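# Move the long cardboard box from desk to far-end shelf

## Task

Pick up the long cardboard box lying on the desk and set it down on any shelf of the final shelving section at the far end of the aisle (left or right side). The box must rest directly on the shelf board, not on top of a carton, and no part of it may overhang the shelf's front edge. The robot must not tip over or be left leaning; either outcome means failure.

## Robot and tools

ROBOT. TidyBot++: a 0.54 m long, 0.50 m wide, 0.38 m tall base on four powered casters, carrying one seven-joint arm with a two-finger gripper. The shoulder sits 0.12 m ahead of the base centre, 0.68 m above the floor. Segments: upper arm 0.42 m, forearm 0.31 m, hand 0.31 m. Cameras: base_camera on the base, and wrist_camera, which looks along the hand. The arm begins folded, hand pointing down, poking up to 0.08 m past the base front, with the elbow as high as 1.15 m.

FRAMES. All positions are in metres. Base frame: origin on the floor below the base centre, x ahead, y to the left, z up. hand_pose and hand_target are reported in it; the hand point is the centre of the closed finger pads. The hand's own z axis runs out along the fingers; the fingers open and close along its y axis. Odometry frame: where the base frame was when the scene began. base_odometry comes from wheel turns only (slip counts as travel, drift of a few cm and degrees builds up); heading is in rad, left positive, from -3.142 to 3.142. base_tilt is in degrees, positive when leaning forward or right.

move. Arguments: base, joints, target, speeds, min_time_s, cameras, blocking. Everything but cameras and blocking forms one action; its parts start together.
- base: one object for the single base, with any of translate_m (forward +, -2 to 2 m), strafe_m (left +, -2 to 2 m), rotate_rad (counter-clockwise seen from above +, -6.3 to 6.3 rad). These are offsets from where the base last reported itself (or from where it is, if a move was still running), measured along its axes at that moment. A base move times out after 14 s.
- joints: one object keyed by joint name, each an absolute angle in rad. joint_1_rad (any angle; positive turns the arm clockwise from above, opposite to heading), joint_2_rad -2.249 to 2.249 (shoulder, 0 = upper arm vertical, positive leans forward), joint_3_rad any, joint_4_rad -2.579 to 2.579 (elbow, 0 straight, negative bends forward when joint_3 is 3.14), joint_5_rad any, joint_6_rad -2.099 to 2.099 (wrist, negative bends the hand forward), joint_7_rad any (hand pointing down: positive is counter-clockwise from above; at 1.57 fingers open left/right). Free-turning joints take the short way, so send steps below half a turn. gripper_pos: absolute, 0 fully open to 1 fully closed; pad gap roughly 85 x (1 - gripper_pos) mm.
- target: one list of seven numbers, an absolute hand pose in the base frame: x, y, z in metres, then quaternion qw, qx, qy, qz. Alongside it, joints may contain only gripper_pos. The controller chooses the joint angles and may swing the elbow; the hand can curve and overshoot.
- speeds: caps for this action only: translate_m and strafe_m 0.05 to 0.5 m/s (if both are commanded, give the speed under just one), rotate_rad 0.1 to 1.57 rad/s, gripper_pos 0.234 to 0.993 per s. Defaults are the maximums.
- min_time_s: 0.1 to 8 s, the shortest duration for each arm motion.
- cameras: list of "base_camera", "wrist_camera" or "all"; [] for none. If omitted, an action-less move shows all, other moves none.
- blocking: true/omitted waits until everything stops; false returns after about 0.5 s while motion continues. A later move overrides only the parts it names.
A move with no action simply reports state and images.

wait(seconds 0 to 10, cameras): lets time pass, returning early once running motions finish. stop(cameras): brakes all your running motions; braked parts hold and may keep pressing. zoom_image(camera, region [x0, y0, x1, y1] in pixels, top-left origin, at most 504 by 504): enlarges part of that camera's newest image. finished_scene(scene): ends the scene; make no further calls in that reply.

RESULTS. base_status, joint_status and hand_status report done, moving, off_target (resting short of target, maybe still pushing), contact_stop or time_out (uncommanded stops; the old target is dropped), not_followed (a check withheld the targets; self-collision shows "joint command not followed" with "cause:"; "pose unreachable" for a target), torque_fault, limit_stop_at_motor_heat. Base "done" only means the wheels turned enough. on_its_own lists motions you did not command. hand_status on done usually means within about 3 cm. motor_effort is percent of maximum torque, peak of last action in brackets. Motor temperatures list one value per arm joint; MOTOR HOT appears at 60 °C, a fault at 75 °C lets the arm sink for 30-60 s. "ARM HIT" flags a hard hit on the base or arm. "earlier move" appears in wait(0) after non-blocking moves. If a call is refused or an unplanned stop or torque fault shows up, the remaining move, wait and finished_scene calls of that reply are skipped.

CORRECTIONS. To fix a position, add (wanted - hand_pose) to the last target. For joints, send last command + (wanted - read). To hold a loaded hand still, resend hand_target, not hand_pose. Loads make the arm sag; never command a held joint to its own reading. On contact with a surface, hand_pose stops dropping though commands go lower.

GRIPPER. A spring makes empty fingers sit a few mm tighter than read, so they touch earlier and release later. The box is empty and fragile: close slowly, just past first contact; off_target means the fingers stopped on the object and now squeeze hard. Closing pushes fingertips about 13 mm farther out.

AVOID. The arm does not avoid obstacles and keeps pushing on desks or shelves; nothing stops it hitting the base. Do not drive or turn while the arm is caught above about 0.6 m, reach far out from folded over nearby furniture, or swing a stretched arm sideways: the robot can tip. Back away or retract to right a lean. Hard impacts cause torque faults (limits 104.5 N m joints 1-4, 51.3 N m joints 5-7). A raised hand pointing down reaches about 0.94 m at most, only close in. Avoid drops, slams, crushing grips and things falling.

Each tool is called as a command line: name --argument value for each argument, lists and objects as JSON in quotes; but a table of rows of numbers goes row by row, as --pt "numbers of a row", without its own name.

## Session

move --joints '{"joint_6_rad": 0.5}' --cameras '["all"]'

move --joints '{"joint_1_rad": 1.3}' --cameras '["wrist_camera"]'

move --joints '{"joint_1_rad": -1.3}' --cameras '["wrist_camera"]'

Scene clock: 1.97 s.
Motor temperatures (°C): [36 31 29 28 33 37 42]
move: done
base_odometry: x=+0.000 y=+0.000 heading=+0.000
base_tilt: forward=-0.8 right=-0.3
base_status: not commanded
joint_positions: joint_1_rad=-0.042 joint_2_rad=-0.363 joint_3_rad=+3.100 joint_4_rad=-2.542 joint_5_rad=-0.036 joint_6_rad=+0.414 joint_7_rad=+1.549 gripper_pos=+0.002
joint_status: all done
motor_effort: joint_1_rad=+0(1) joint_2_rad=-6(7) joint_3_rad=+1(1) joint_4_rad=+16(17) joint_5_rad=+0(0) joint_6_rad=+9(10) joint_7_rad=+0(1)
hand_pose: x=+0.5313 y=+0.0326 z=+0.8347 quat_wxyz=(-0.032, +0.773, +0.011, +0.634)
hand_target: x=+0.5348 y=+0.0324 z=+0.8599 quat_wxyz=(-0.033, +0.745, +0.010, +0.666)
hand_status: not commanded
pictures: base_camera, wrist_camera
Images, in order (width x height): base_camera 644x364, wrist_camera 644x476.

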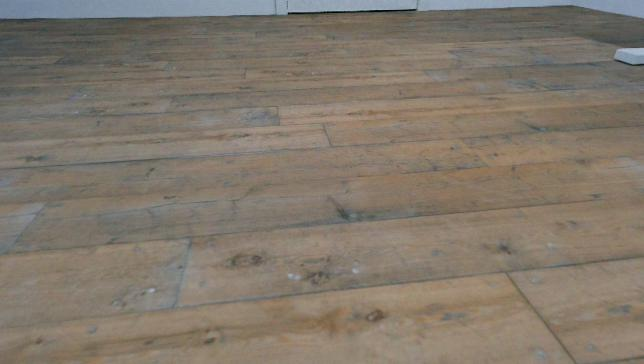

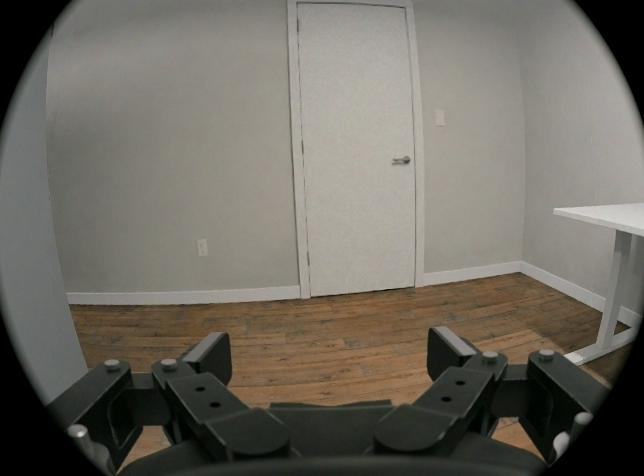

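Scene clock: 4.57 s.
move: done
base_odometry: x=+0.000 y=+0.000 heading=+0.000
base_tilt: forward=-0.8 right=-0.3
base_status: not commanded
joint_positions: joint_1_rad=+1.276 joint_2_rad=-0.363 joint_3_rad=+3.100 joint_4_rad=-2.542 joint_5_rad=-0.036 joint_6_rad=+0.414 joint_7_rad=+1.549 gripper_pos=+0.002
joint_status: all done
motor_effort: joint_1_rad=+0(2) joint_2_rad=-5(6) joint_3_rad=+0(1) joint_4_rad=+16(16) joint_5_rad=+0(1) joint_6_rad=+9(10) joint_7_rad=+0(1)
hand_pose: x=+0.2535 y=-0.3911 z=+0.8347 quat_wxyz=(+0.363, +0.617, -0.465, +0.521)
hand_target: x=+0.2449 y=-0.3976 z=+0.8599 quat_wxyz=(+0.388, +0.590, -0.456, +0.542)
hand_status: not commanded
Images, in order (width x height): wrist_camera 644x476.

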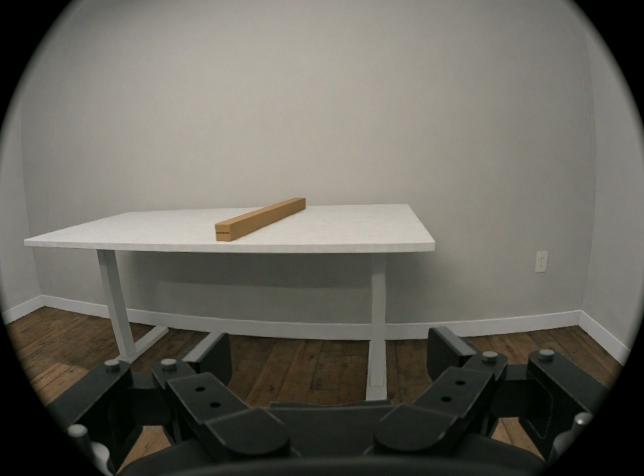

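Scene clock: 8.10 s.
move: done
base_odometry: x=+0.000 y=+0.000 heading=+0.000
base_tilt: forward=-0.8 right=-0.3
base_status: not commanded
joint_positions: joint_1_rad=-1.276 joint_2_rad=-0.363 joint_3_rad=+3.100 joint_4_rad=-2.542 joint_5_rad=-0.036 joint_6_rad=+0.414 joint_7_rad=+1.549 gripper_pos=+0.002
joint_status: all done
motor_effort: joint_1_rad=+0(1) joint_2_rad=-6(6) joint_3_rad=+0(1) joint_4_rad=+16(16) joint_5_rad=+0(1) joint_6_rad=+9(10) joint_7_rad=+0(1)
hand_pose: x=+0.2243 y=+0.3999 z=+0.8347 quat_wxyz=(-0.393, +0.624, +0.456, +0.499)
hand_target: x=+0.2161 y=+0.4056 z=+0.8599 quat_wxyz=(-0.418, +0.597, +0.446, +0.519)
hand_status: not commanded
Images, in order (width x height): wrist_camera 644x476.

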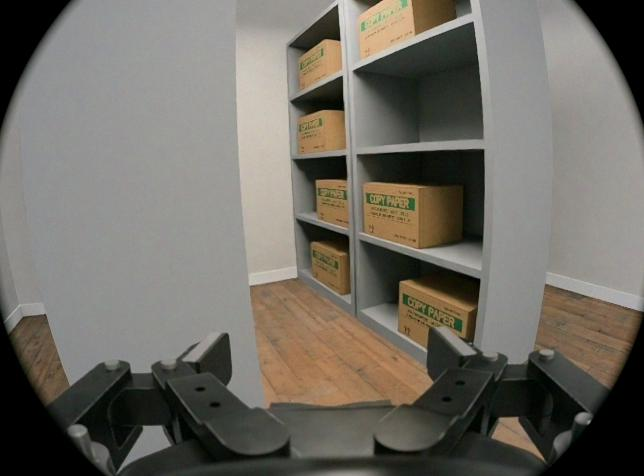

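move --base '{"rotate_rad": -1.41}' --joints '{"joint_1_rad": 0.0, "joint_2_rad": 0.03, "joint_3_rad": 3.16, "joint_4_rad": -1.58, "joint_5_rad": 0.0, "joint_6_rad": -0.76, "joint_7_rad": 1.571}' --cameras '["all"]'

Scene clock: 18.10 s.
move: done
base_odometry: x=+0.000 y=+0.000 heading=-1.410
base_tilt: forward=-0.8 right=-0.3
base_status: done
joint_positions: joint_1_rad=-0.023 joint_2_rad=-0.003 joint_3_rad=+3.149 joint_4_rad=-1.605 joint_5_rad=-0.036 joint_6_rad=-0.694 joint_7_rad=+1.549 gripper_pos=+0.002
joint_status: all done
motor_effort: joint_1_rad=+0(3) joint_2_rad=-18(20) joint_3_rad=+0(3) joint_4_rad=+18(19) joint_5_rad=+0(1) joint_6_rad=+7(10) joint_7_rad=+0(1)
hand_pose: x=+0.6648 y=+0.0173 z=+0.8860 quat_wxyz=(-0.024, +0.912, -0.010, +0.409)
hand_target: x=+0.6629 y=-0.0085 z=+0.8669 quat_wxyz=(+0.004, +0.926, -0.008, +0.376)
hand_status: not commanded
pictures: base_camera, wrist_camera
Images, in order (width x height): base_camera 644x364, wrist_camera 644x476.

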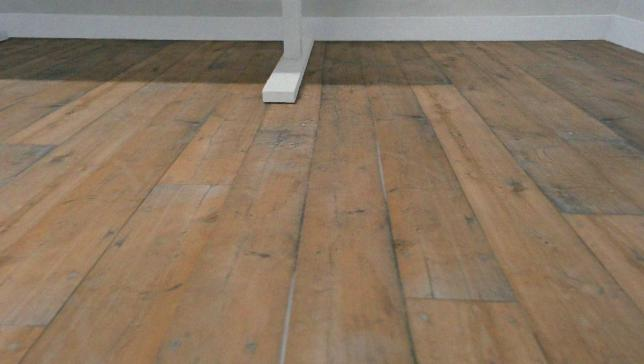

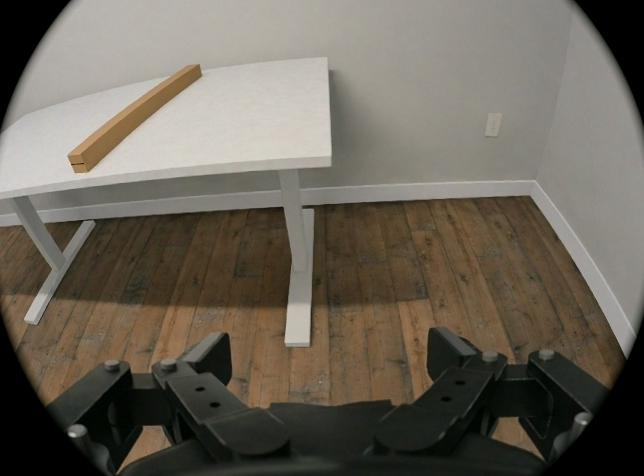

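zoom_image --camera "wrist_camera" --region '[50, 50, 220, 190]'

Scaled by 2.965.

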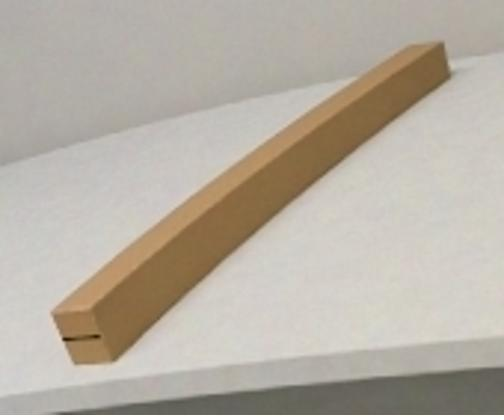

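move --base '{"translate_m": 0.45, "strafe_m": 0.57}' --speeds '{"translate_m": 0.45}' --joints '{"joint_1_rad": 0.0, "joint_2_rad": -0.12}' --cameras '["all"]'

zoom_image --camera "wrist_camera" --region '[220, 30, 440, 330]'

Scene clock: 33.50 s.
move: done
base_odometry: x=+0.635 y=-0.353 heading=-1.410
base_tilt: forward=-0.8 right=-0.3
base_status: done
joint_positions: joint_1_rad=-0.015 joint_2_rad=-0.121 joint_3_rad=+3.152 joint_4_rad=-1.598 joint_5_rad=-0.036 joint_6_rad=-0.700 joint_7_rad=+1.549 gripper_pos=+0.002
joint_status: all done
motor_effort: joint_1_rad=+0(2) joint_2_rad=-15(20) joint_3_rad=+0(2) joint_4_rad=+18(19) joint_5_rad=+0(1) joint_6_rad=+8(9) joint_7_rad=+0(1)
hand_pose: x=+0.6372 y=+0.0104 z=+0.9519 quat_wxyz=(-0.023, +0.886, -0.015, +0.464)
hand_target: x=+0.6292 y=-0.0085 z=+0.9461 quat_wxyz=(+0.003, +0.896, -0.009, +0.445)
hand_status: not commanded
pictures: base_camera, wrist_camera
Images, in order (width x height): base_camera 644x364, wrist_camera 644x476.

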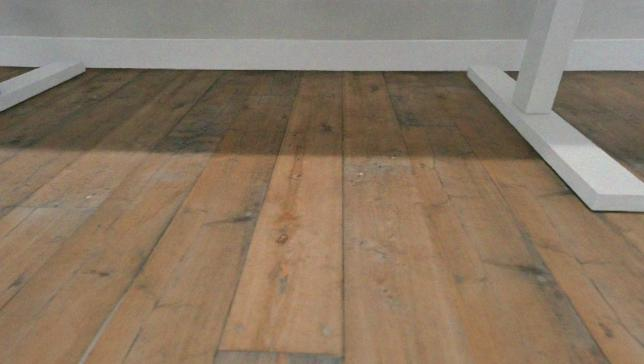

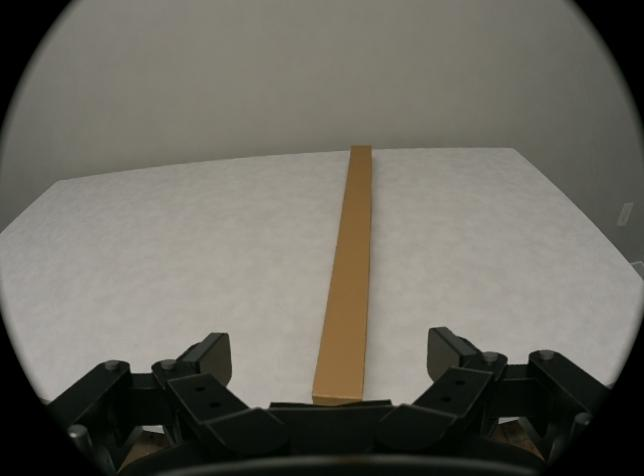

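Scaled by 1.680.

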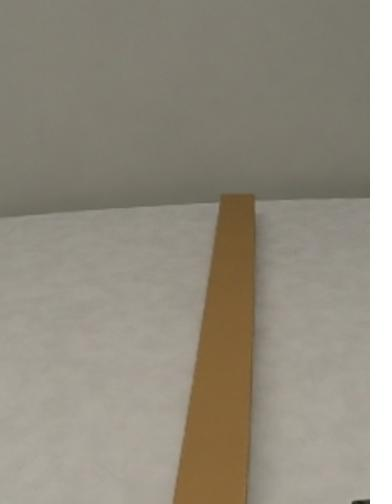

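move --base '{"translate_m": 0.27, "strafe_m": 0.05}' --speeds '{"translate_m": 0.3}' --joints '{"joint_1_rad": 0.15, "joint_2_rad": 0.375, "joint_3_rad": 3.13, "joint_4_rad": -1.35, "joint_5_rad": 0.04, "joint_6_rad": -0.62, "joint_7_rad": 1.6}' --min_time_s 2 --cameras '["wrist_camera"]'

zoom_image --camera "wrist_camera" --region '[170, 100, 490, 450]'

Scene clock: 46.90 s.
move: done
base_odometry: x=+0.727 y=-0.612 heading=-1.410
base_tilt: forward=-0.7 right=-0.3
base_status: done
joint_positions: joint_1_rad=+0.129 joint_2_rad=+0.343 joint_3_rad=+3.150 joint_4_rad=-1.374 joint_5_rad=-0.024 joint_6_rad=-0.695 joint_7_rad=+1.550 gripper_pos=+0.002
joint_status: all done
motor_effort: joint_1_rad=+0(1) joint_2_rad=-29(32) joint_3_rad=-1(2) joint_4_rad=+17(19) joint_5_rad=+0(1) joint_6_rad=+7(9) joint_7_rad=+0(1)
hand_pose: x=+0.7739 y=-0.0834 z=+0.8005 quat_wxyz=(+0.011, +0.931, -0.079, +0.357)
hand_target: x=+0.7987 y=-0.1017 z=+0.8076 quat_wxyz=(+0.048, +0.921, -0.041, +0.385)
hand_status: not commanded
Images, in order (width x height): wrist_camera 644x476.

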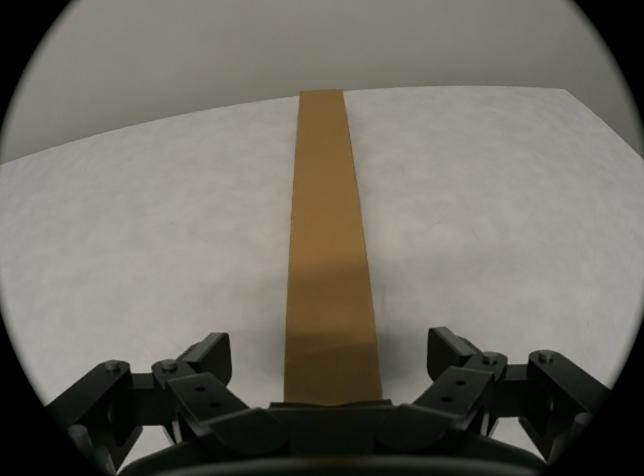

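Scaled by 1.440.

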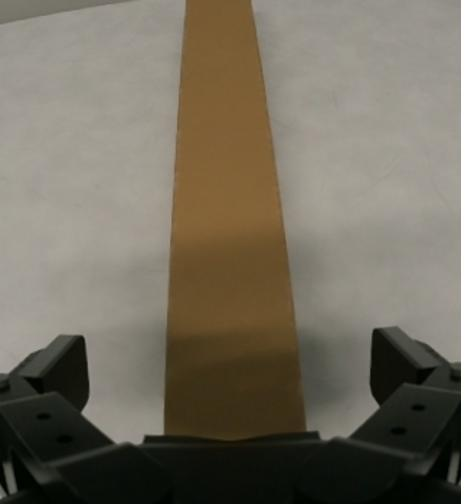

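move --joints '{"joint_1_rad": 0.15, "joint_2_rad": 0.416, "joint_4_rad": -1.537, "joint_5_rad": 0.05, "joint_6_rad": -0.445, "joint_7_rad": 1.66}' --min_time_s 1.5 --cameras '["wrist_camera"]'

zoom_image --camera "wrist_camera" --region '[170, 100, 490, 450]'

Scene clock: 58.17 s.
move: done
base_odometry: x=+0.727 y=-0.612 heading=-1.410
base_tilt: forward=-0.7 right=-0.3
base_status: not commanded
joint_positions: joint_1_rad=+0.129 joint_2_rad=+0.375 joint_3_rad=+3.150 joint_4_rad=-1.505 joint_5_rad=-0.016 joint_6_rad=-0.526 joint_7_rad=+1.608 gripper_pos=+0.002
joint_status: all done
motor_effort: joint_1_rad=-1(1) joint_2_rad=-30(31) joint_3_rad=+0(2) joint_4_rad=+17(18) joint_5_rad=+0(1) joint_6_rad=+7(8) joint_7_rad=+0(1)
hand_pose: x=+0.7759 y=-0.0863 z=+0.7465 quat_wxyz=(+0.027, +0.932, -0.051, +0.358)
hand_target: x=+0.7841 y=-0.0989 z=+0.7205 quat_wxyz=(+0.057, +0.932, -0.007, +0.359)
hand_status: not commanded
Images, in order (width x height): wrist_camera 644x476.

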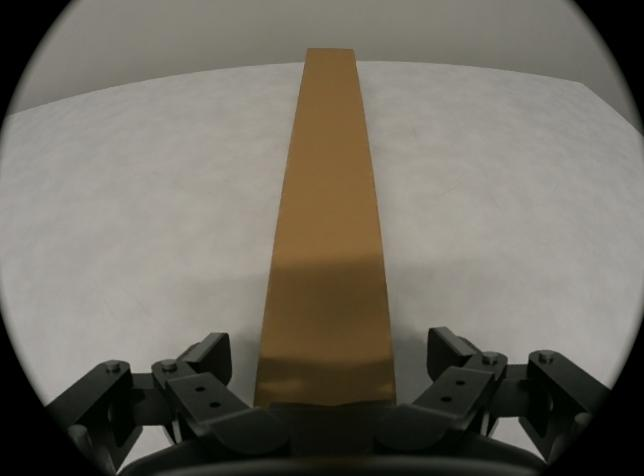

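Scaled by 1.440.

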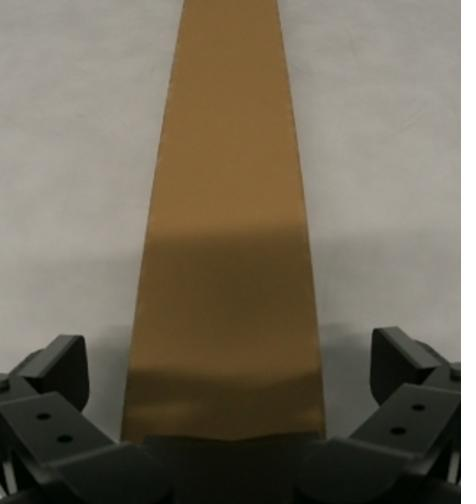

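move --joints '{"joint_1_rad": 0.145, "joint_2_rad": 0.426, "joint_4_rad": -1.575, "joint_6_rad": -0.39}' --min_time_s 1

move --joints '{"gripper_pos": 0.40}' --speeds '{"gripper_pos": 0.3}' --cameras '["wrist_camera"]'

Scene clock: 63.07 s.
move: done
base_odometry: x=+0.727 y=-0.612 heading=-1.410
base_tilt: forward=-0.7 right=-0.3
base_status: not commanded
joint_positions: joint_1_rad=+0.129 joint_2_rad=+0.383 joint_3_rad=+3.150 joint_4_rad=-1.541 joint_5_rad=-0.016 joint_6_rad=-0.472 joint_7_rad=+1.608 gripper_pos=+0.002
joint_status: all done
motor_effort: joint_1_rad=+0(1) joint_2_rad=-30(31) joint_3_rad=-1(1) joint_4_rad=+17(18) joint_5_rad=+0(1) joint_6_rad=+6(8) joint_7_rad=+0(0)
hand_pose: x=+0.7768 y=-0.0866 z=+0.7347 quat_wxyz=(+0.027, +0.930, -0.051, +0.363)
hand_target: x=+0.7842 y=-0.0947 z=+0.7064 quat_wxyz=(+0.056, +0.930, -0.004, +0.363)
hand_status: not commanded
pictures: none

Scene clock: 65.23 s.
move: done
base_odometry: x=+0.727 y=-0.612 heading=-1.410
base_tilt: forward=-0.7 right=-0.3
base_status: not commanded
joint_positions: joint_1_rad=+0.129 joint_2_rad=+0.383 joint_3_rad=+3.149 joint_4_rad=-1.541 joint_5_rad=-0.012 joint_6_rad=-0.454 joint_7_rad=+1.610 gripper_pos=+0.399
joint_status: all done
motor_effort: joint_1_rad=-1(1) joint_2_rad=-26(30) joint_3_rad=-1(2) joint_4_rad=+14(17) joint_5_rad=+0(1) joint_6_rad=+5(7) joint_7_rad=+0(1)
hand_pose: x=+0.7808 y=-0.0871 z=+0.7384 quat_wxyz=(+0.029, +0.927, -0.048, +0.371)
hand_target: x=+0.7842 y=-0.0947 z=+0.7064 quat_wxyz=(+0.056, +0.930, -0.004, +0.363)
hand_status: not commanded
Images, in order (width x height): wrist_camera 644x476.

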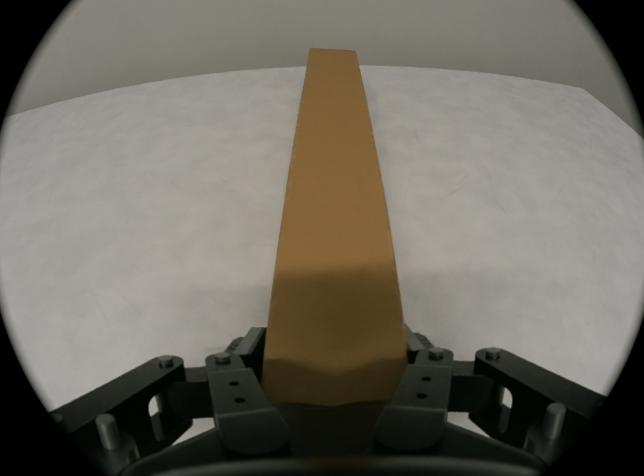

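move --joints '{"joint_1_rad": 0.14, "joint_2_rad": 0.372}' --min_time_s 0.5

move --joints '{"gripper_pos": 0.452}' --speeds '{"gripper_pos": 0.234}' --cameras '["wrist_camera"]'

Scene clock: 68.87 s.
move: done
base_odometry: x=+0.727 y=-0.612 heading=-1.410
base_tilt: forward=-0.8 right=-0.3
base_status: not commanded
joint_positions: joint_1_rad=+0.129 joint_2_rad=+0.381 joint_3_rad=+3.149 joint_4_rad=-1.542 joint_5_rad=-0.012 joint_6_rad=-0.454 joint_7_rad=+1.610 gripper_pos=+0.399
joint_status: all done
motor_effort: joint_1_rad=+0(2) joint_2_rad=-30(31) joint_3_rad=+0(1) joint_4_rad=+16(17) joint_5_rad=+0(1) joint_6_rad=+7(7) joint_7_rad=+0(1)
hand_pose: x=+0.7803 y=-0.0870 z=+0.7390 quat_wxyz=(+0.029, +0.927, -0.048, +0.372)
hand_target: x=+0.7823 y=-0.0910 z=+0.7426 quat_wxyz=(+0.058, +0.920, -0.002, +0.387)
hand_status: not commanded
pictures: none

Scene clock: 69.83 s.
move: done
base_odometry: x=+0.727 y=-0.612 heading=-1.410
base_tilt: forward=-0.7 right=-0.3
base_status: not commanded
joint_positions: joint_1_rad=+0.129 joint_2_rad=+0.379 joint_3_rad=+3.149 joint_4_rad=-1.544 joint_5_rad=-0.012 joint_6_rad=-0.453 joint_7_rad=+1.610 gripper_pos=+0.453
joint_status: all done
motor_effort: joint_1_rad=-1(1) joint_2_rad=-30(30) joint_3_rad=+0(1) joint_4_rad=+16(17) joint_5_rad=+0(0) joint_6_rad=+7(8) joint_7_rad=+0(1)
hand_pose: x=+0.7798 y=-0.0868 z=+0.7401 quat_wxyz=(+0.029, +0.926, -0.048, +0.372)
hand_target: x=+0.7823 y=-0.0910 z=+0.7426 quat_wxyz=(+0.058, +0.920, -0.002, +0.387)
hand_status: not commanded
Images, in order (width x height): wrist_camera 644x476.

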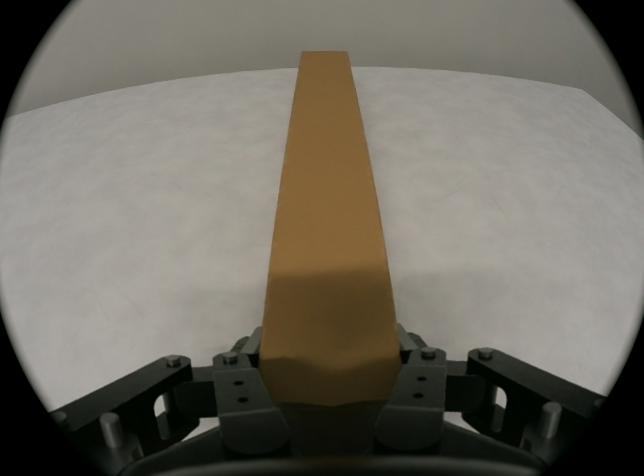

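move --joints '{"gripper_pos": 0.461}' --speeds '{"gripper_pos": 0.234}'

move --joints '{"gripper_pos": 0.469}' --speeds '{"gripper_pos": 0.234}'

Scene clock: 72.53 s.
move: done
base_odometry: x=+0.727 y=-0.612 heading=-1.410
base_tilt: forward=-0.8 right=-0.3
base_status: not commanded
joint_positions: joint_1_rad=+0.129 joint_2_rad=+0.379 joint_3_rad=+3.149 joint_4_rad=-1.544 joint_5_rad=-0.012 joint_6_rad=-0.453 joint_7_rad=+1.610 gripper_pos=+0.460
joint_status: all done
motor_effort: joint_1_rad=+0(1) joint_2_rad=-28(29) joint_3_rad=+0(2) joint_4_rad=+16(17) joint_5_rad=+0(0) joint_6_rad=+7(8) joint_7_rad=+0(0)
hand_pose: x=+0.7798 y=-0.0868 z=+0.7401 quat_wxyz=(+0.029, +0.926, -0.048, +0.372)
hand_target: x=+0.7823 y=-0.0910 z=+0.7426 quat_wxyz=(+0.058, +0.920, -0.002, +0.387)
hand_status: not commanded
pictures: none

Scene clock: 73.60 s.
move: done
base_odometry: x=+0.727 y=-0.612 heading=-1.410
base_tilt: forward=-0.7 right=-0.3
base_status: not commanded
joint_positions: joint_1_rad=+0.129 joint_2_rad=+0.379 joint_3_rad=+3.149 joint_4_rad=-1.544 joint_5_rad=-0.012 joint_6_rad=-0.453 joint_7_rad=+1.610 gripper_pos=+0.468
joint_status: all done
motor_effort: joint_1_rad=+0(1) joint_2_rad=-28(29) joint_3_rad=-1(1) joint_4_rad=+16(16) joint_5_rad=+0(0) joint_6_rad=+7(7) joint_7_rad=+0(0)
hand_pose: x=+0.7798 y=-0.0868 z=+0.7401 quat_wxyz=(+0.029, +0.926, -0.048, +0.373)
hand_target: x=+0.7823 y=-0.0910 z=+0.7426 quat_wxyz=(+0.058, +0.920, -0.002, +0.387)
hand_status: not commanded
pictures: none

move --joints '{"gripper_pos": 0.477}' --speeds '{"gripper_pos": 0.234}'

move --joints '{"gripper_pos": 0.485}' --speeds '{"gripper_pos": 0.234}' --cameras '["wrist_camera"]'

Scene clock: 76.07 s.
move: off_target
base_odometry: x=+0.727 y=-0.612 heading=-1.410
base_tilt: forward=-0.7 right=-0.3
base_status: not commanded
joint_positions: joint_1_rad=+0.129 joint_2_rad=+0.379 joint_3_rad=+3.149 joint_4_rad=-1.544 joint_5_rad=-0.012 joint_6_rad=-0.453 joint_7_rad=+1.610 gripper_pos=+0.471
joint_status: gripper_pos off_target (ended at +0.471, target +0.477)
motor_effort: joint_1_rad=+0(1) joint_2_rad=-28(29) joint_3_rad=+0(1) joint_4_rad=+16(16) joint_5_rad=+0(1) joint_6_rad=+7(7) joint_7_rad=+0(0)
hand_pose: x=+0.7798 y=-0.0868 z=+0.7402 quat_wxyz=(+0.029, +0.926, -0.048, +0.373)
hand_target: x=+0.7823 y=-0.0910 z=+0.7426 quat_wxyz=(+0.058, +0.920, -0.002, +0.387)
hand_status: not commanded
pictures: none

Scene clock: 76.73 s.
move: off_target
base_odometry: x=+0.727 y=-0.612 heading=-1.410
base_tilt: forward=-0.7 right=-0.3
base_status: not commanded
joint_positions: joint_1_rad=+0.129 joint_2_rad=+0.379 joint_3_rad=+3.149 joint_4_rad=-1.544 joint_5_rad=-0.012 joint_6_rad=-0.453 joint_7_rad=+1.610 gripper_pos=+0.471
joint_status: gripper_pos off_target (ended at +0.471, target +0.485)
motor_effort: joint_1_rad=-1(1) joint_2_rad=-28(28) joint_3_rad=+0(1) joint_4_rad=+16(16) joint_5_rad=+0(1) joint_6_rad=+7(7) joint_7_rad=+0(0)
hand_pose: x=+0.7798 y=-0.0868 z=+0.7402 quat_wxyz=(+0.029, +0.926, -0.048, +0.373)
hand_target: x=+0.7823 y=-0.0910 z=+0.7426 quat_wxyz=(+0.058, +0.920, -0.002, +0.387)
hand_status: not commanded
Images, in order (width x height): wrist_camera 644x476.

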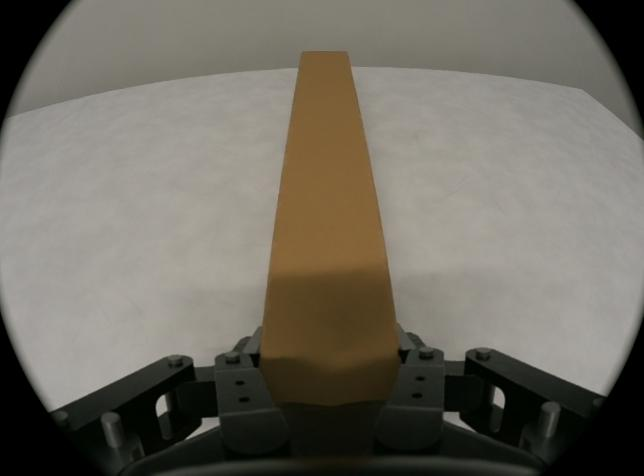

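move --joints '{"gripper_pos": 0.472}' --speeds '{"gripper_pos": 0.234}'

move --joints '{"joint_1_rad": 0.13, "joint_2_rad": 0.085, "joint_3_rad": 3.14, "joint_4_rad": -1.135, "joint_5_rad": 0.0, "joint_6_rad": -1.176, "joint_7_rad": 1.60}' --min_time_s 2 --cameras '["wrist_camera"]'

Scene clock: 94.23 s.
move: done
base_odometry: x=+0.727 y=-0.612 heading=-1.410
base_tilt: forward=-0.7 right=-0.3
base_status: not commanded
joint_positions: joint_1_rad=+0.129 joint_2_rad=+0.379 joint_3_rad=+3.149 joint_4_rad=-1.544 joint_5_rad=-0.012 joint_6_rad=-0.453 joint_7_rad=+1.610 gripper_pos=+0.468
joint_status: all done
motor_effort: joint_1_rad=+0(1) joint_2_rad=-27(31) joint_3_rad=+0(2) joint_4_rad=+16(16) joint_5_rad=+0(0) joint_6_rad=+7(7) joint_7_rad=+0(0)
hand_pose: x=+0.7798 y=-0.0868 z=+0.7402 quat_wxyz=(+0.029, +0.926, -0.048, +0.373)
hand_target: x=+0.7823 y=-0.0910 z=+0.7426 quat_wxyz=(+0.058, +0.920, -0.002, +0.387)
hand_status: not commanded
pictures: none

Scene clock: 96.90 s.
move: done
base_odometry: x=+0.727 y=-0.612 heading=-1.410
base_tilt: forward=-0.7 right=-0.3
base_status: not commanded
joint_positions: joint_1_rad=+0.129 joint_2_rad=+0.092 joint_3_rad=+3.149 joint_4_rad=-1.158 joint_5_rad=-0.012 joint_6_rad=-1.113 joint_7_rad=+1.610 gripper_pos=+0.468
joint_status: all done
motor_effort: joint_1_rad=+0(1) joint_2_rad=-21(32) joint_3_rad=-1(2) joint_4_rad=+17(19) joint_5_rad=+0(1) joint_6_rad=+8(9) joint_7_rad=+0(1)
hand_pose: x=+0.6700 y=-0.0703 z=+0.9784 quat_wxyz=(+0.027, +0.924, -0.045, +0.378)
hand_target: x=+0.6568 y=-0.0681 z=+0.9804 quat_wxyz=(+0.029, +0.930, -0.046, +0.363)
hand_status: not commanded
Images, in order (width x height): wrist_camera 644x476.

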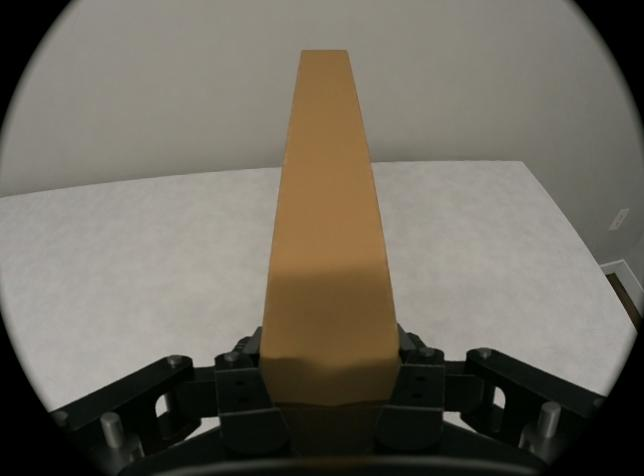

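move --base '{"translate_m": -0.75}' --joints '{"joint_1_rad": -0.78, "joint_2_rad": -0.05, "joint_3_rad": 3.14, "joint_4_rad": -1.56, "joint_5_rad": 0.61, "joint_6_rad": -1.15, "joint_7_rad": 0.65}' --min_time_s 2.2

move --joints '{"joint_1_rad": -1.59, "joint_2_rad": -0.16, "joint_3_rad": 3.14, "joint_4_rad": -1.975, "joint_5_rad": 0.83, "joint_6_rad": -1.47, "joint_7_rad": -0.21}' --min_time_s 2 --cameras '["all"]'

Scene clock: 104.37 s.
move: done
base_odometry: x=+0.608 y=+0.129 heading=-1.410
base_tilt: forward=-0.8 right=-0.3
base_status: done
joint_positions: joint_1_rad=-0.761 joint_2_rad=-0.037 joint_3_rad=+3.148 joint_4_rad=-1.529 joint_5_rad=+0.536 joint_6_rad=-1.115 joint_7_rad=+0.703 gripper_pos=+0.468
joint_status: all done
motor_effort: joint_1_rad=+0(2) joint_2_rad=-15(26) joint_3_rad=+0(2) joint_4_rad=+17(19) joint_5_rad=+5(6) joint_6_rad=+4(8) joint_7_rad=+0(1)
hand_pose: x=+0.5465 y=+0.2072 z=+0.8984 quat_wxyz=(-0.006, +0.931, -0.003, +0.364)
hand_target: x=+0.5407 y=+0.1910 z=+0.8962 quat_wxyz=(+0.024, +0.928, -0.011, +0.372)
hand_status: not commanded
pictures: none

Scene clock: 107.00 s.
move: done
base_odometry: x=+0.608 y=+0.129 heading=-1.410
base_tilt: forward=-0.8 right=-0.3
base_status: not commanded
joint_positions: joint_1_rad=-1.567 joint_2_rad=-0.142 joint_3_rad=+3.148 joint_4_rad=-1.945 joint_5_rad=+0.753 joint_6_rad=-1.401 joint_7_rad=-0.157 gripper_pos=+0.468
joint_status: all done
motor_effort: joint_1_rad=+0(2) joint_2_rad=-10(18) joint_3_rad=-1(2) joint_4_rad=+14(18) joint_5_rad=+7(7) joint_6_rad=+0(6) joint_7_rad=+0(1)
hand_pose: x=+0.3303 y=+0.2440 z=+0.7956 quat_wxyz=(+0.003, +0.933, -0.005, +0.361)
hand_target: x=+0.3417 y=+0.2225 z=+0.8106 quat_wxyz=(+0.019, +0.915, -0.017, +0.402)
hand_status: not commanded
pictures: base_camera, wrist_camera
Images, in order (width x height): base_camera 644x364, wrist_camera 644x476.

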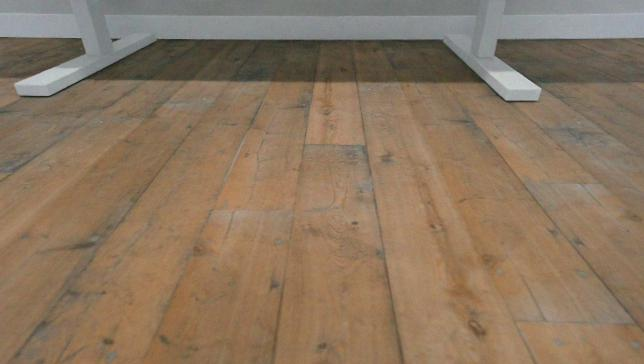

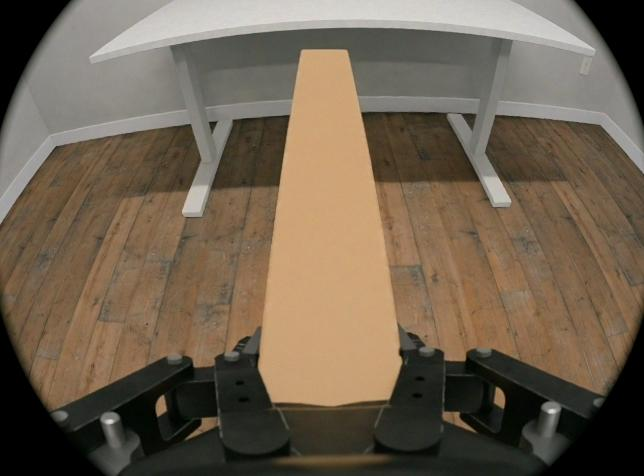

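move --base '{"rotate_rad": 3.107}' --speeds '{"rotate_rad": 1.2}' --cameras '["all"]'

zoom_image --camera "base_camera" --region '[70, 0, 570, 200]'

Scene clock: 127.80 s.
move: done
base_odometry: x=+0.608 y=+0.129 heading=+1.697
base_tilt: forward=-0.8 right=-0.3
base_status: done
joint_positions: joint_1_rad=-1.571 joint_2_rad=-0.146 joint_3_rad=+3.148 joint_4_rad=-1.946 joint_5_rad=+0.757 joint_6_rad=-1.406 joint_7_rad=-0.158 gripper_pos=+0.468
joint_status: not commanded
motor_effort: joint_1_rad=+0(2) joint_2_rad=-9(12) joint_3_rad=+0(2) joint_4_rad=+14(15) joint_5_rad=+7(7) joint_6_rad=-1(2) joint_7_rad=+0(1)
hand_pose: x=+0.3304 y=+0.2425 z=+0.7972 quat_wxyz=(+0.002, +0.932, -0.004, +0.363)
hand_target: x=+0.3417 y=+0.2225 z=+0.8106 quat_wxyz=(+0.019, +0.915, -0.017, +0.402)
hand_status: not commanded
pictures: base_camera, wrist_camera
Images, in order (width x height): base_camera 644x364, wrist_camera 644x476.

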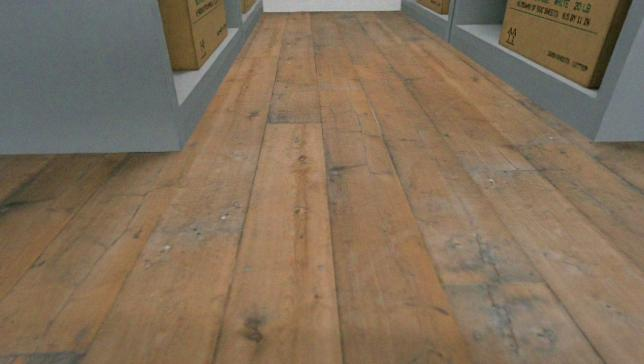

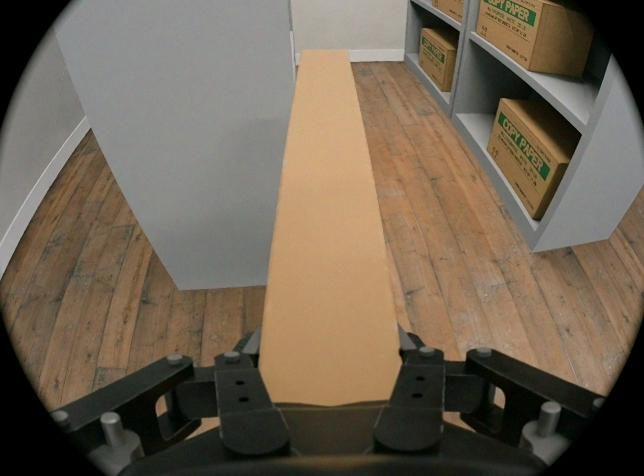

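Scaled by 1.008.

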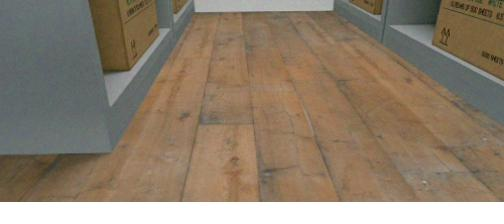

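move --base '{"strafe_m": -0.225, "rotate_rad": 0.037}' --cameras '["base_camera"]'

zoom_image --camera "base_camera" --region '[70, 0, 570, 200]'

Scene clock: 134.73 s.
move: done
base_odometry: x=+0.831 y=+0.157 heading=+1.733
base_tilt: forward=-0.8 right=-0.3
base_status: done
joint_positions: joint_1_rad=-1.573 joint_2_rad=-0.158 joint_3_rad=+3.148 joint_4_rad=-1.949 joint_5_rad=+0.758 joint_6_rad=-1.411 joint_7_rad=-0.159 gripper_pos=+0.468
joint_status: not commanded
motor_effort: joint_1_rad=+0(1) joint_2_rad=-10(12) joint_3_rad=+0(2) joint_4_rad=+14(15) joint_5_rad=+7(7) joint_6_rad=+0(2) joint_7_rad=+0(1)
hand_pose: x=+0.3301 y=+0.2391 z=+0.7997 quat_wxyz=(+0.000, +0.931, -0.006, +0.364)
hand_target: x=+0.3417 y=+0.2225 z=+0.8106 quat_wxyz=(+0.019, +0.915, -0.017, +0.402)
hand_status: not commanded
Images, in order (width x height): base_camera 644x364.

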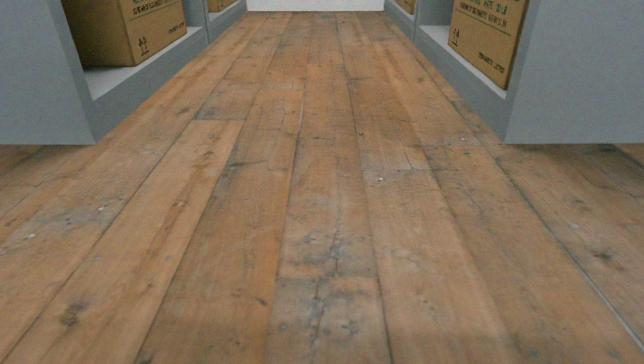

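Scaled by 1.008.

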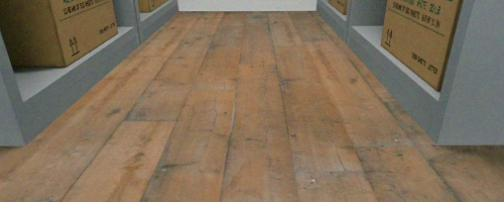

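move --base '{"translate_m": 1.2}' --speeds '{"translate_m": 0.4}' --cameras '["all"]'

zoom_image --camera "base_camera" --region '[70, 0, 570, 300]'

Scene clock: 141.90 s.
move: done
base_odometry: x=+0.637 y=+1.341 heading=+1.733
base_tilt: forward=-0.7 right=-0.3
base_status: done
joint_positions: joint_1_rad=-1.574 joint_2_rad=-0.158 joint_3_rad=+3.148 joint_4_rad=-1.949 joint_5_rad=+0.759 joint_6_rad=-1.411 joint_7_rad=-0.159 gripper_pos=+0.468
joint_status: not commanded
motor_effort: joint_1_rad=+0(1) joint_2_rad=-10(11) joint_3_rad=-1(2) joint_4_rad=+14(14) joint_5_rad=+7(7) joint_6_rad=-2(2) joint_7_rad=+0(1)
hand_pose: x=+0.3304 y=+0.2391 z=+0.7999 quat_wxyz=(+0.000, +0.931, -0.006, +0.365)
hand_target: x=+0.3417 y=+0.2225 z=+0.8106 quat_wxyz=(+0.019, +0.915, -0.017, +0.402)
hand_status: not commanded
pictures: base_camera, wrist_camera
Images, in order (width x height): base_camera 644x364, wrist_camera 644x476.

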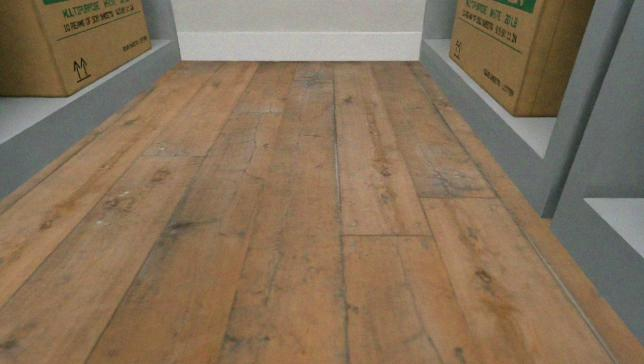

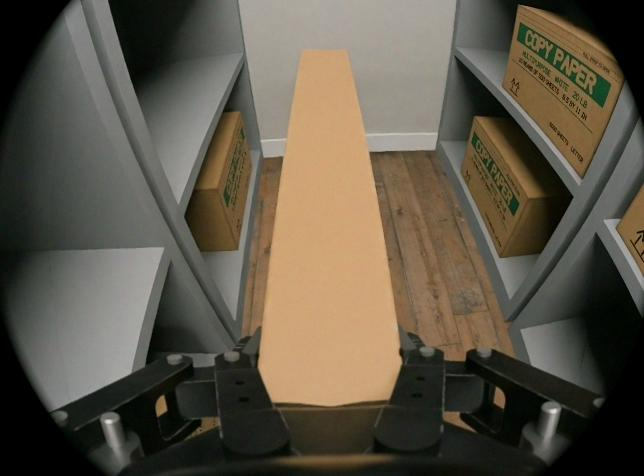

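Scaled by 1.008.

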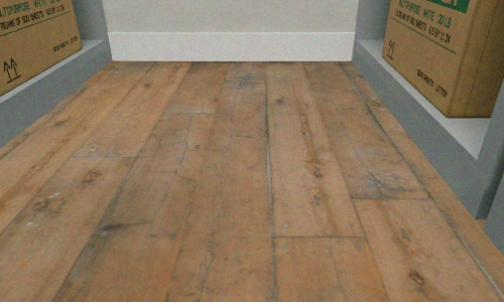

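move --base '{"translate_m": 0.84}' --speeds '{"translate_m": 0.35}' --joints '{"joint_1_rad": -1.575, "joint_2_rad": 0.375, "joint_3_rad": 3.14, "joint_4_rad": -2.29, "joint_5_rad": 1.145, "joint_6_rad": -0.845, "joint_7_rad": -0.92}' --min_time_s 2.5 --cameras '["all"]'

Scene clock: 159.97 s.
move: done
base_odometry: x=+0.501 y=+2.170 heading=+1.733
base_tilt: forward=-0.8 right=-0.3
base_status: done
joint_positions: joint_1_rad=-1.574 joint_2_rad=+0.351 joint_3_rad=+3.148 joint_4_rad=-2.267 joint_5_rad=+1.075 joint_6_rad=-0.905 joint_7_rad=-0.868 gripper_pos=+0.468
joint_status: all done
motor_effort: joint_1_rad=+0(2) joint_2_rad=-19(21) joint_3_rad=+1(2) joint_4_rad=+7(15) joint_5_rad=+3(8) joint_6_rad=-5(6) joint_7_rad=+0(1)
hand_pose: x=+0.3343 y=+0.2961 z=+0.5802 quat_wxyz=(+0.008, +0.927, -0.005, +0.374)
hand_target: x=+0.3281 y=+0.3085 z=+0.5660 quat_wxyz=(-0.011, +0.930, +0.019, +0.366)
hand_status: not commanded
pictures: base_camera, wrist_camera
Images, in order (width x height): base_camera 644x364, wrist_camera 644x476.

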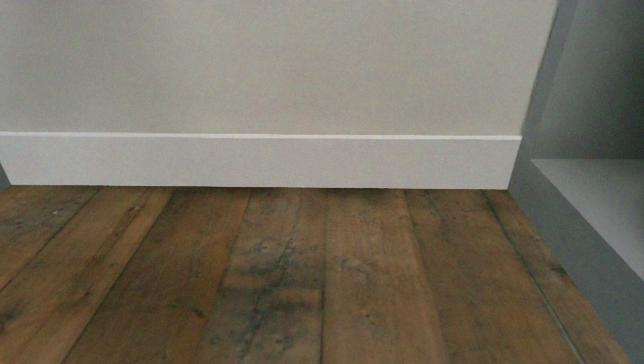

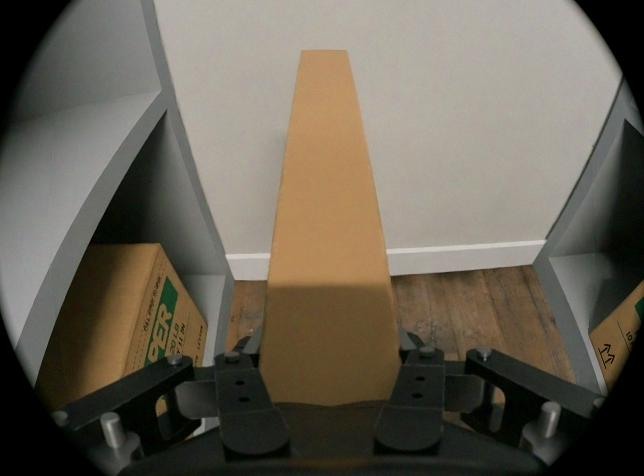

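move --joints '{"joint_1_rad": -1.575, "joint_2_rad": 0.573, "joint_3_rad": 3.14, "joint_4_rad": -1.847, "joint_5_rad": 0.906, "joint_6_rad": -1.05, "joint_7_rad": -0.613}' --min_time_s 2 --cameras '["wrist_camera"]'

Scene clock: 168.73 s.
move: done
base_odometry: x=+0.501 y=+2.170 heading=+1.733
base_tilt: forward=-0.8 right=-0.3
base_status: not commanded
joint_positions: joint_1_rad=-1.574 joint_2_rad=+0.536 joint_3_rad=+3.148 joint_4_rad=-1.868 joint_5_rad=+0.975 joint_6_rad=-0.973 joint_7_rad=-0.666 gripper_pos=+0.468
joint_status: all done
motor_effort: joint_1_rad=+0(1) joint_2_rad=-29(29) joint_3_rad=+1(3) joint_4_rad=+10(10) joint_5_rad=+5(5) joint_6_rad=-4(6) joint_7_rad=+0(1)
hand_pose: x=+0.3321 y=+0.4366 z=+0.5845 quat_wxyz=(-0.017, +0.929, +0.003, +0.370)
hand_target: x=+0.3279 y=+0.4140 z=+0.5727 quat_wxyz=(+0.037, +0.929, -0.001, +0.367)
hand_status: not commanded
Images, in order (width x height): wrist_camera 644x476.

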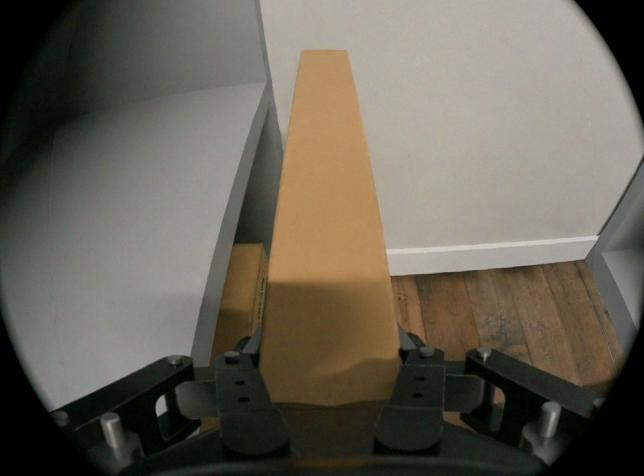

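move --joints '{"joint_1_rad": -1.575, "joint_2_rad": 0.83, "joint_3_rad": 3.14, "joint_4_rad": -1.33, "joint_5_rad": 0.788, "joint_6_rad": -1.235, "joint_7_rad": -0.363}' --min_time_s 2.5 --cameras '["wrist_camera"]'

Scene clock: 178.33 s.
move: done
base_odometry: x=+0.501 y=+2.170 heading=+1.733
base_tilt: forward=-0.8 right=-0.3
base_status: not commanded
joint_positions: joint_1_rad=-1.574 joint_2_rad=+0.785 joint_3_rad=+3.148 joint_4_rad=-1.353 joint_5_rad=+0.859 joint_6_rad=-1.161 joint_7_rad=-0.416 gripper_pos=+0.468
joint_status: all done
motor_effort: joint_1_rad=+0(1) joint_2_rad=-37(38) joint_3_rad=+2(4) joint_4_rad=+12(13) joint_5_rad=+6(6) joint_6_rad=-2(5) joint_7_rad=+0(1)
hand_pose: x=+0.3351 y=+0.5664 z=+0.5870 quat_wxyz=(-0.005, +0.926, +0.004, +0.376)
hand_target: x=+0.3231 y=+0.5429 z=+0.5613 quat_wxyz=(+0.052, +0.932, +0.006, +0.359)
hand_status: not commanded
Images, in order (width x height): wrist_camera 644x476.

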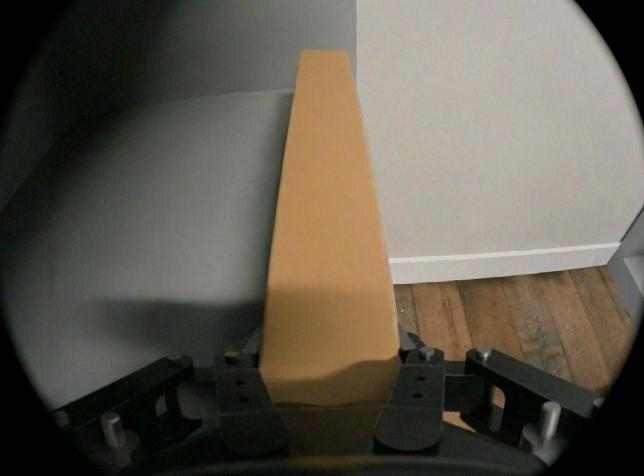

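move --joints '{"joint_1_rad": -1.575, "joint_2_rad": 0.912, "joint_3_rad": 3.14, "joint_4_rad": -1.162, "joint_5_rad": 0.76, "joint_6_rad": -1.30, "joint_7_rad": -0.295}' --min_time_s 1.5 --cameras '["wrist_camera"]'

zoom_image --camera "wrist_camera" --region '[220, 20, 480, 360]'

Scene clock: 191.07 s.
move: done
base_odometry: x=+0.501 y=+2.170 heading=+1.733
base_tilt: forward=-0.8 right=-0.3
base_status: not commanded
joint_positions: joint_1_rad=-1.574 joint_2_rad=+0.864 joint_3_rad=+3.148 joint_4_rad=-1.187 joint_5_rad=+0.831 joint_6_rad=-1.228 joint_7_rad=-0.347 gripper_pos=+0.468
joint_status: all done
motor_effort: joint_1_rad=-1(1) joint_2_rad=-39(40) joint_3_rad=+2(3) joint_4_rad=+13(14) joint_5_rad=+6(7) joint_6_rad=-2(4) joint_7_rad=+0(1)
hand_pose: x=+0.3353 y=+0.6003 z=+0.5871 quat_wxyz=(-0.002, +0.926, +0.001, +0.377)
hand_target: x=+0.3212 y=+0.5771 z=+0.5567 quat_wxyz=(+0.055, +0.933, +0.005, +0.355)
hand_status: not commanded
Images, in order (width x height): wrist_camera 644x476.

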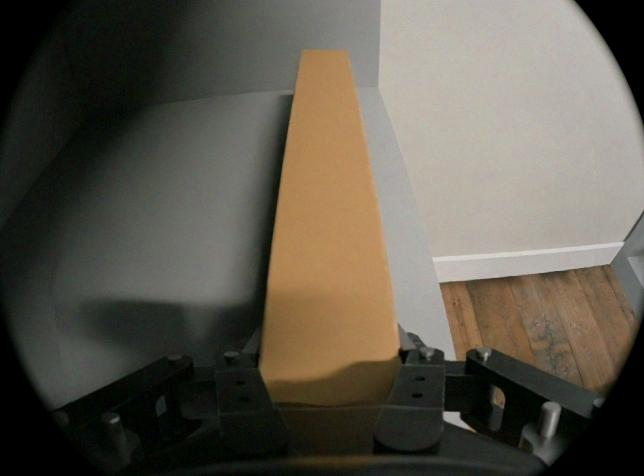

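Scaled by 1.482.

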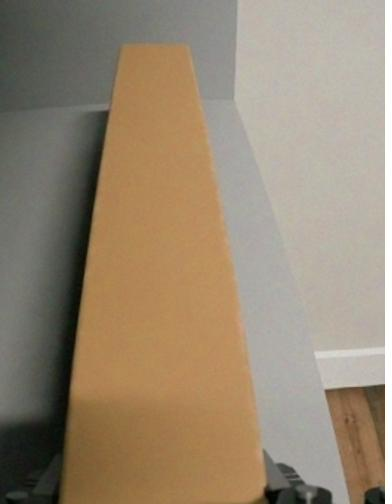

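move --joints '{"joint_1_rad": -1.575, "joint_2_rad": 0.95, "joint_3_rad": 3.14, "joint_4_rad": -1.215, "joint_5_rad": 0.90, "joint_6_rad": -1.135, "joint_7_rad": -0.44}' --min_time_s 1.5 --cameras '["wrist_camera"]'

Scene clock: 199.87 s.
move: done
base_odometry: x=+0.501 y=+2.170 heading=+1.733
base_tilt: forward=-0.8 right=-0.3
base_status: not commanded
joint_positions: joint_1_rad=-1.574 joint_2_rad=+0.902 joint_3_rad=+3.148 joint_4_rad=-1.188 joint_5_rad=+0.835 joint_6_rad=-1.193 joint_7_rad=-0.389 gripper_pos=+0.468
joint_status: all done
motor_effort: joint_1_rad=+0(1) joint_2_rad=-40(41) joint_3_rad=+2(4) joint_4_rad=+13(14) joint_5_rad=+6(7) joint_6_rad=-3(3) joint_7_rad=+0(1)
hand_pose: x=+0.3333 y=+0.6060 z=+0.5619 quat_wxyz=(-0.007, +0.928, -0.004, +0.373)
hand_target: x=+0.3355 y=+0.6144 z=+0.5311 quat_wxyz=(-0.014, +0.923, +0.016, +0.384)
hand_status: not commanded
Images, in order (width x height): wrist_camera 644x476.

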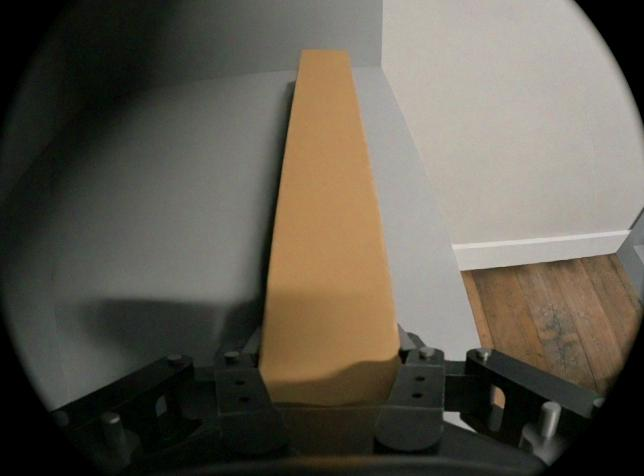

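move --joints '{"joint_2_rad": 0.972, "joint_6_rad": -1.115, "joint_7_rad": -0.455}' --min_time_s 1

move --joints '{"joint_2_rad": 0.985}' --min_time_s 0.7 --cameras '["wrist_camera"]'

Scene clock: 203.73 s.
move: done
base_odometry: x=+0.501 y=+2.170 heading=+1.733
base_tilt: forward=-0.8 right=-0.3
base_status: not commanded
joint_positions: joint_1_rad=-1.574 joint_2_rad=+0.910 joint_3_rad=+3.148 joint_4_rad=-1.188 joint_5_rad=+0.841 joint_6_rad=-1.187 joint_7_rad=-0.403 gripper_pos=+0.468
joint_status: all done
motor_effort: joint_1_rad=+0(1) joint_2_rad=-38(41) joint_3_rad=+1(2) joint_4_rad=+12(13) joint_5_rad=+4(6) joint_6_rad=-1(3) joint_7_rad=+0(1)
hand_pose: x=+0.3340 y=+0.6072 z=+0.5574 quat_wxyz=(-0.009, +0.927, -0.006, +0.375)
hand_target: x=+0.3334 y=+0.6164 z=+0.5158 quat_wxyz=(-0.015, +0.925, +0.016, +0.380)
hand_status: not commanded
pictures: none

Scene clock: 204.73 s.
move: done
base_odometry: x=+0.501 y=+2.170 heading=+1.733
base_tilt: forward=-0.8 right=-0.3
base_status: not commanded
joint_positions: joint_1_rad=-1.574 joint_2_rad=+0.911 joint_3_rad=+3.148 joint_4_rad=-1.188 joint_5_rad=+0.841 joint_6_rad=-1.187 joint_7_rad=-0.403 gripper_pos=+0.468
joint_status: all done
motor_effort: joint_1_rad=+2(2) joint_2_rad=-36(39) joint_3_rad=+1(2) joint_4_rad=+11(12) joint_5_rad=+4(4) joint_6_rad=+0(1) joint_7_rad=-1(1)
hand_pose: x=+0.3341 y=+0.6072 z=+0.5572 quat_wxyz=(-0.008, +0.927, -0.006, +0.375)
hand_target: x=+0.3334 y=+0.6142 z=+0.5078 quat_wxyz=(-0.009, +0.925, +0.019, +0.380)
hand_status: not commanded
Images, in order (width x height): wrist_camera 644x476.

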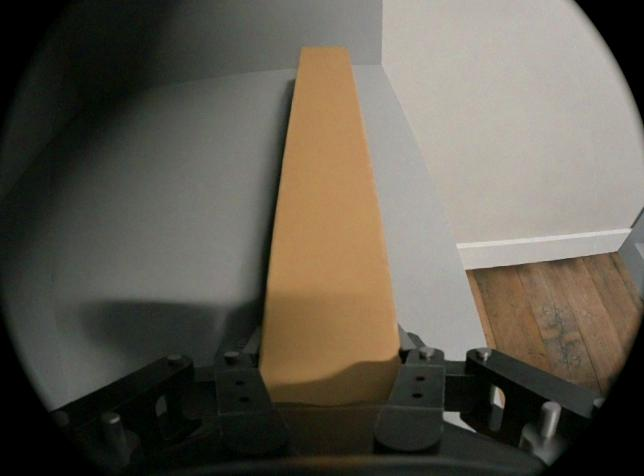

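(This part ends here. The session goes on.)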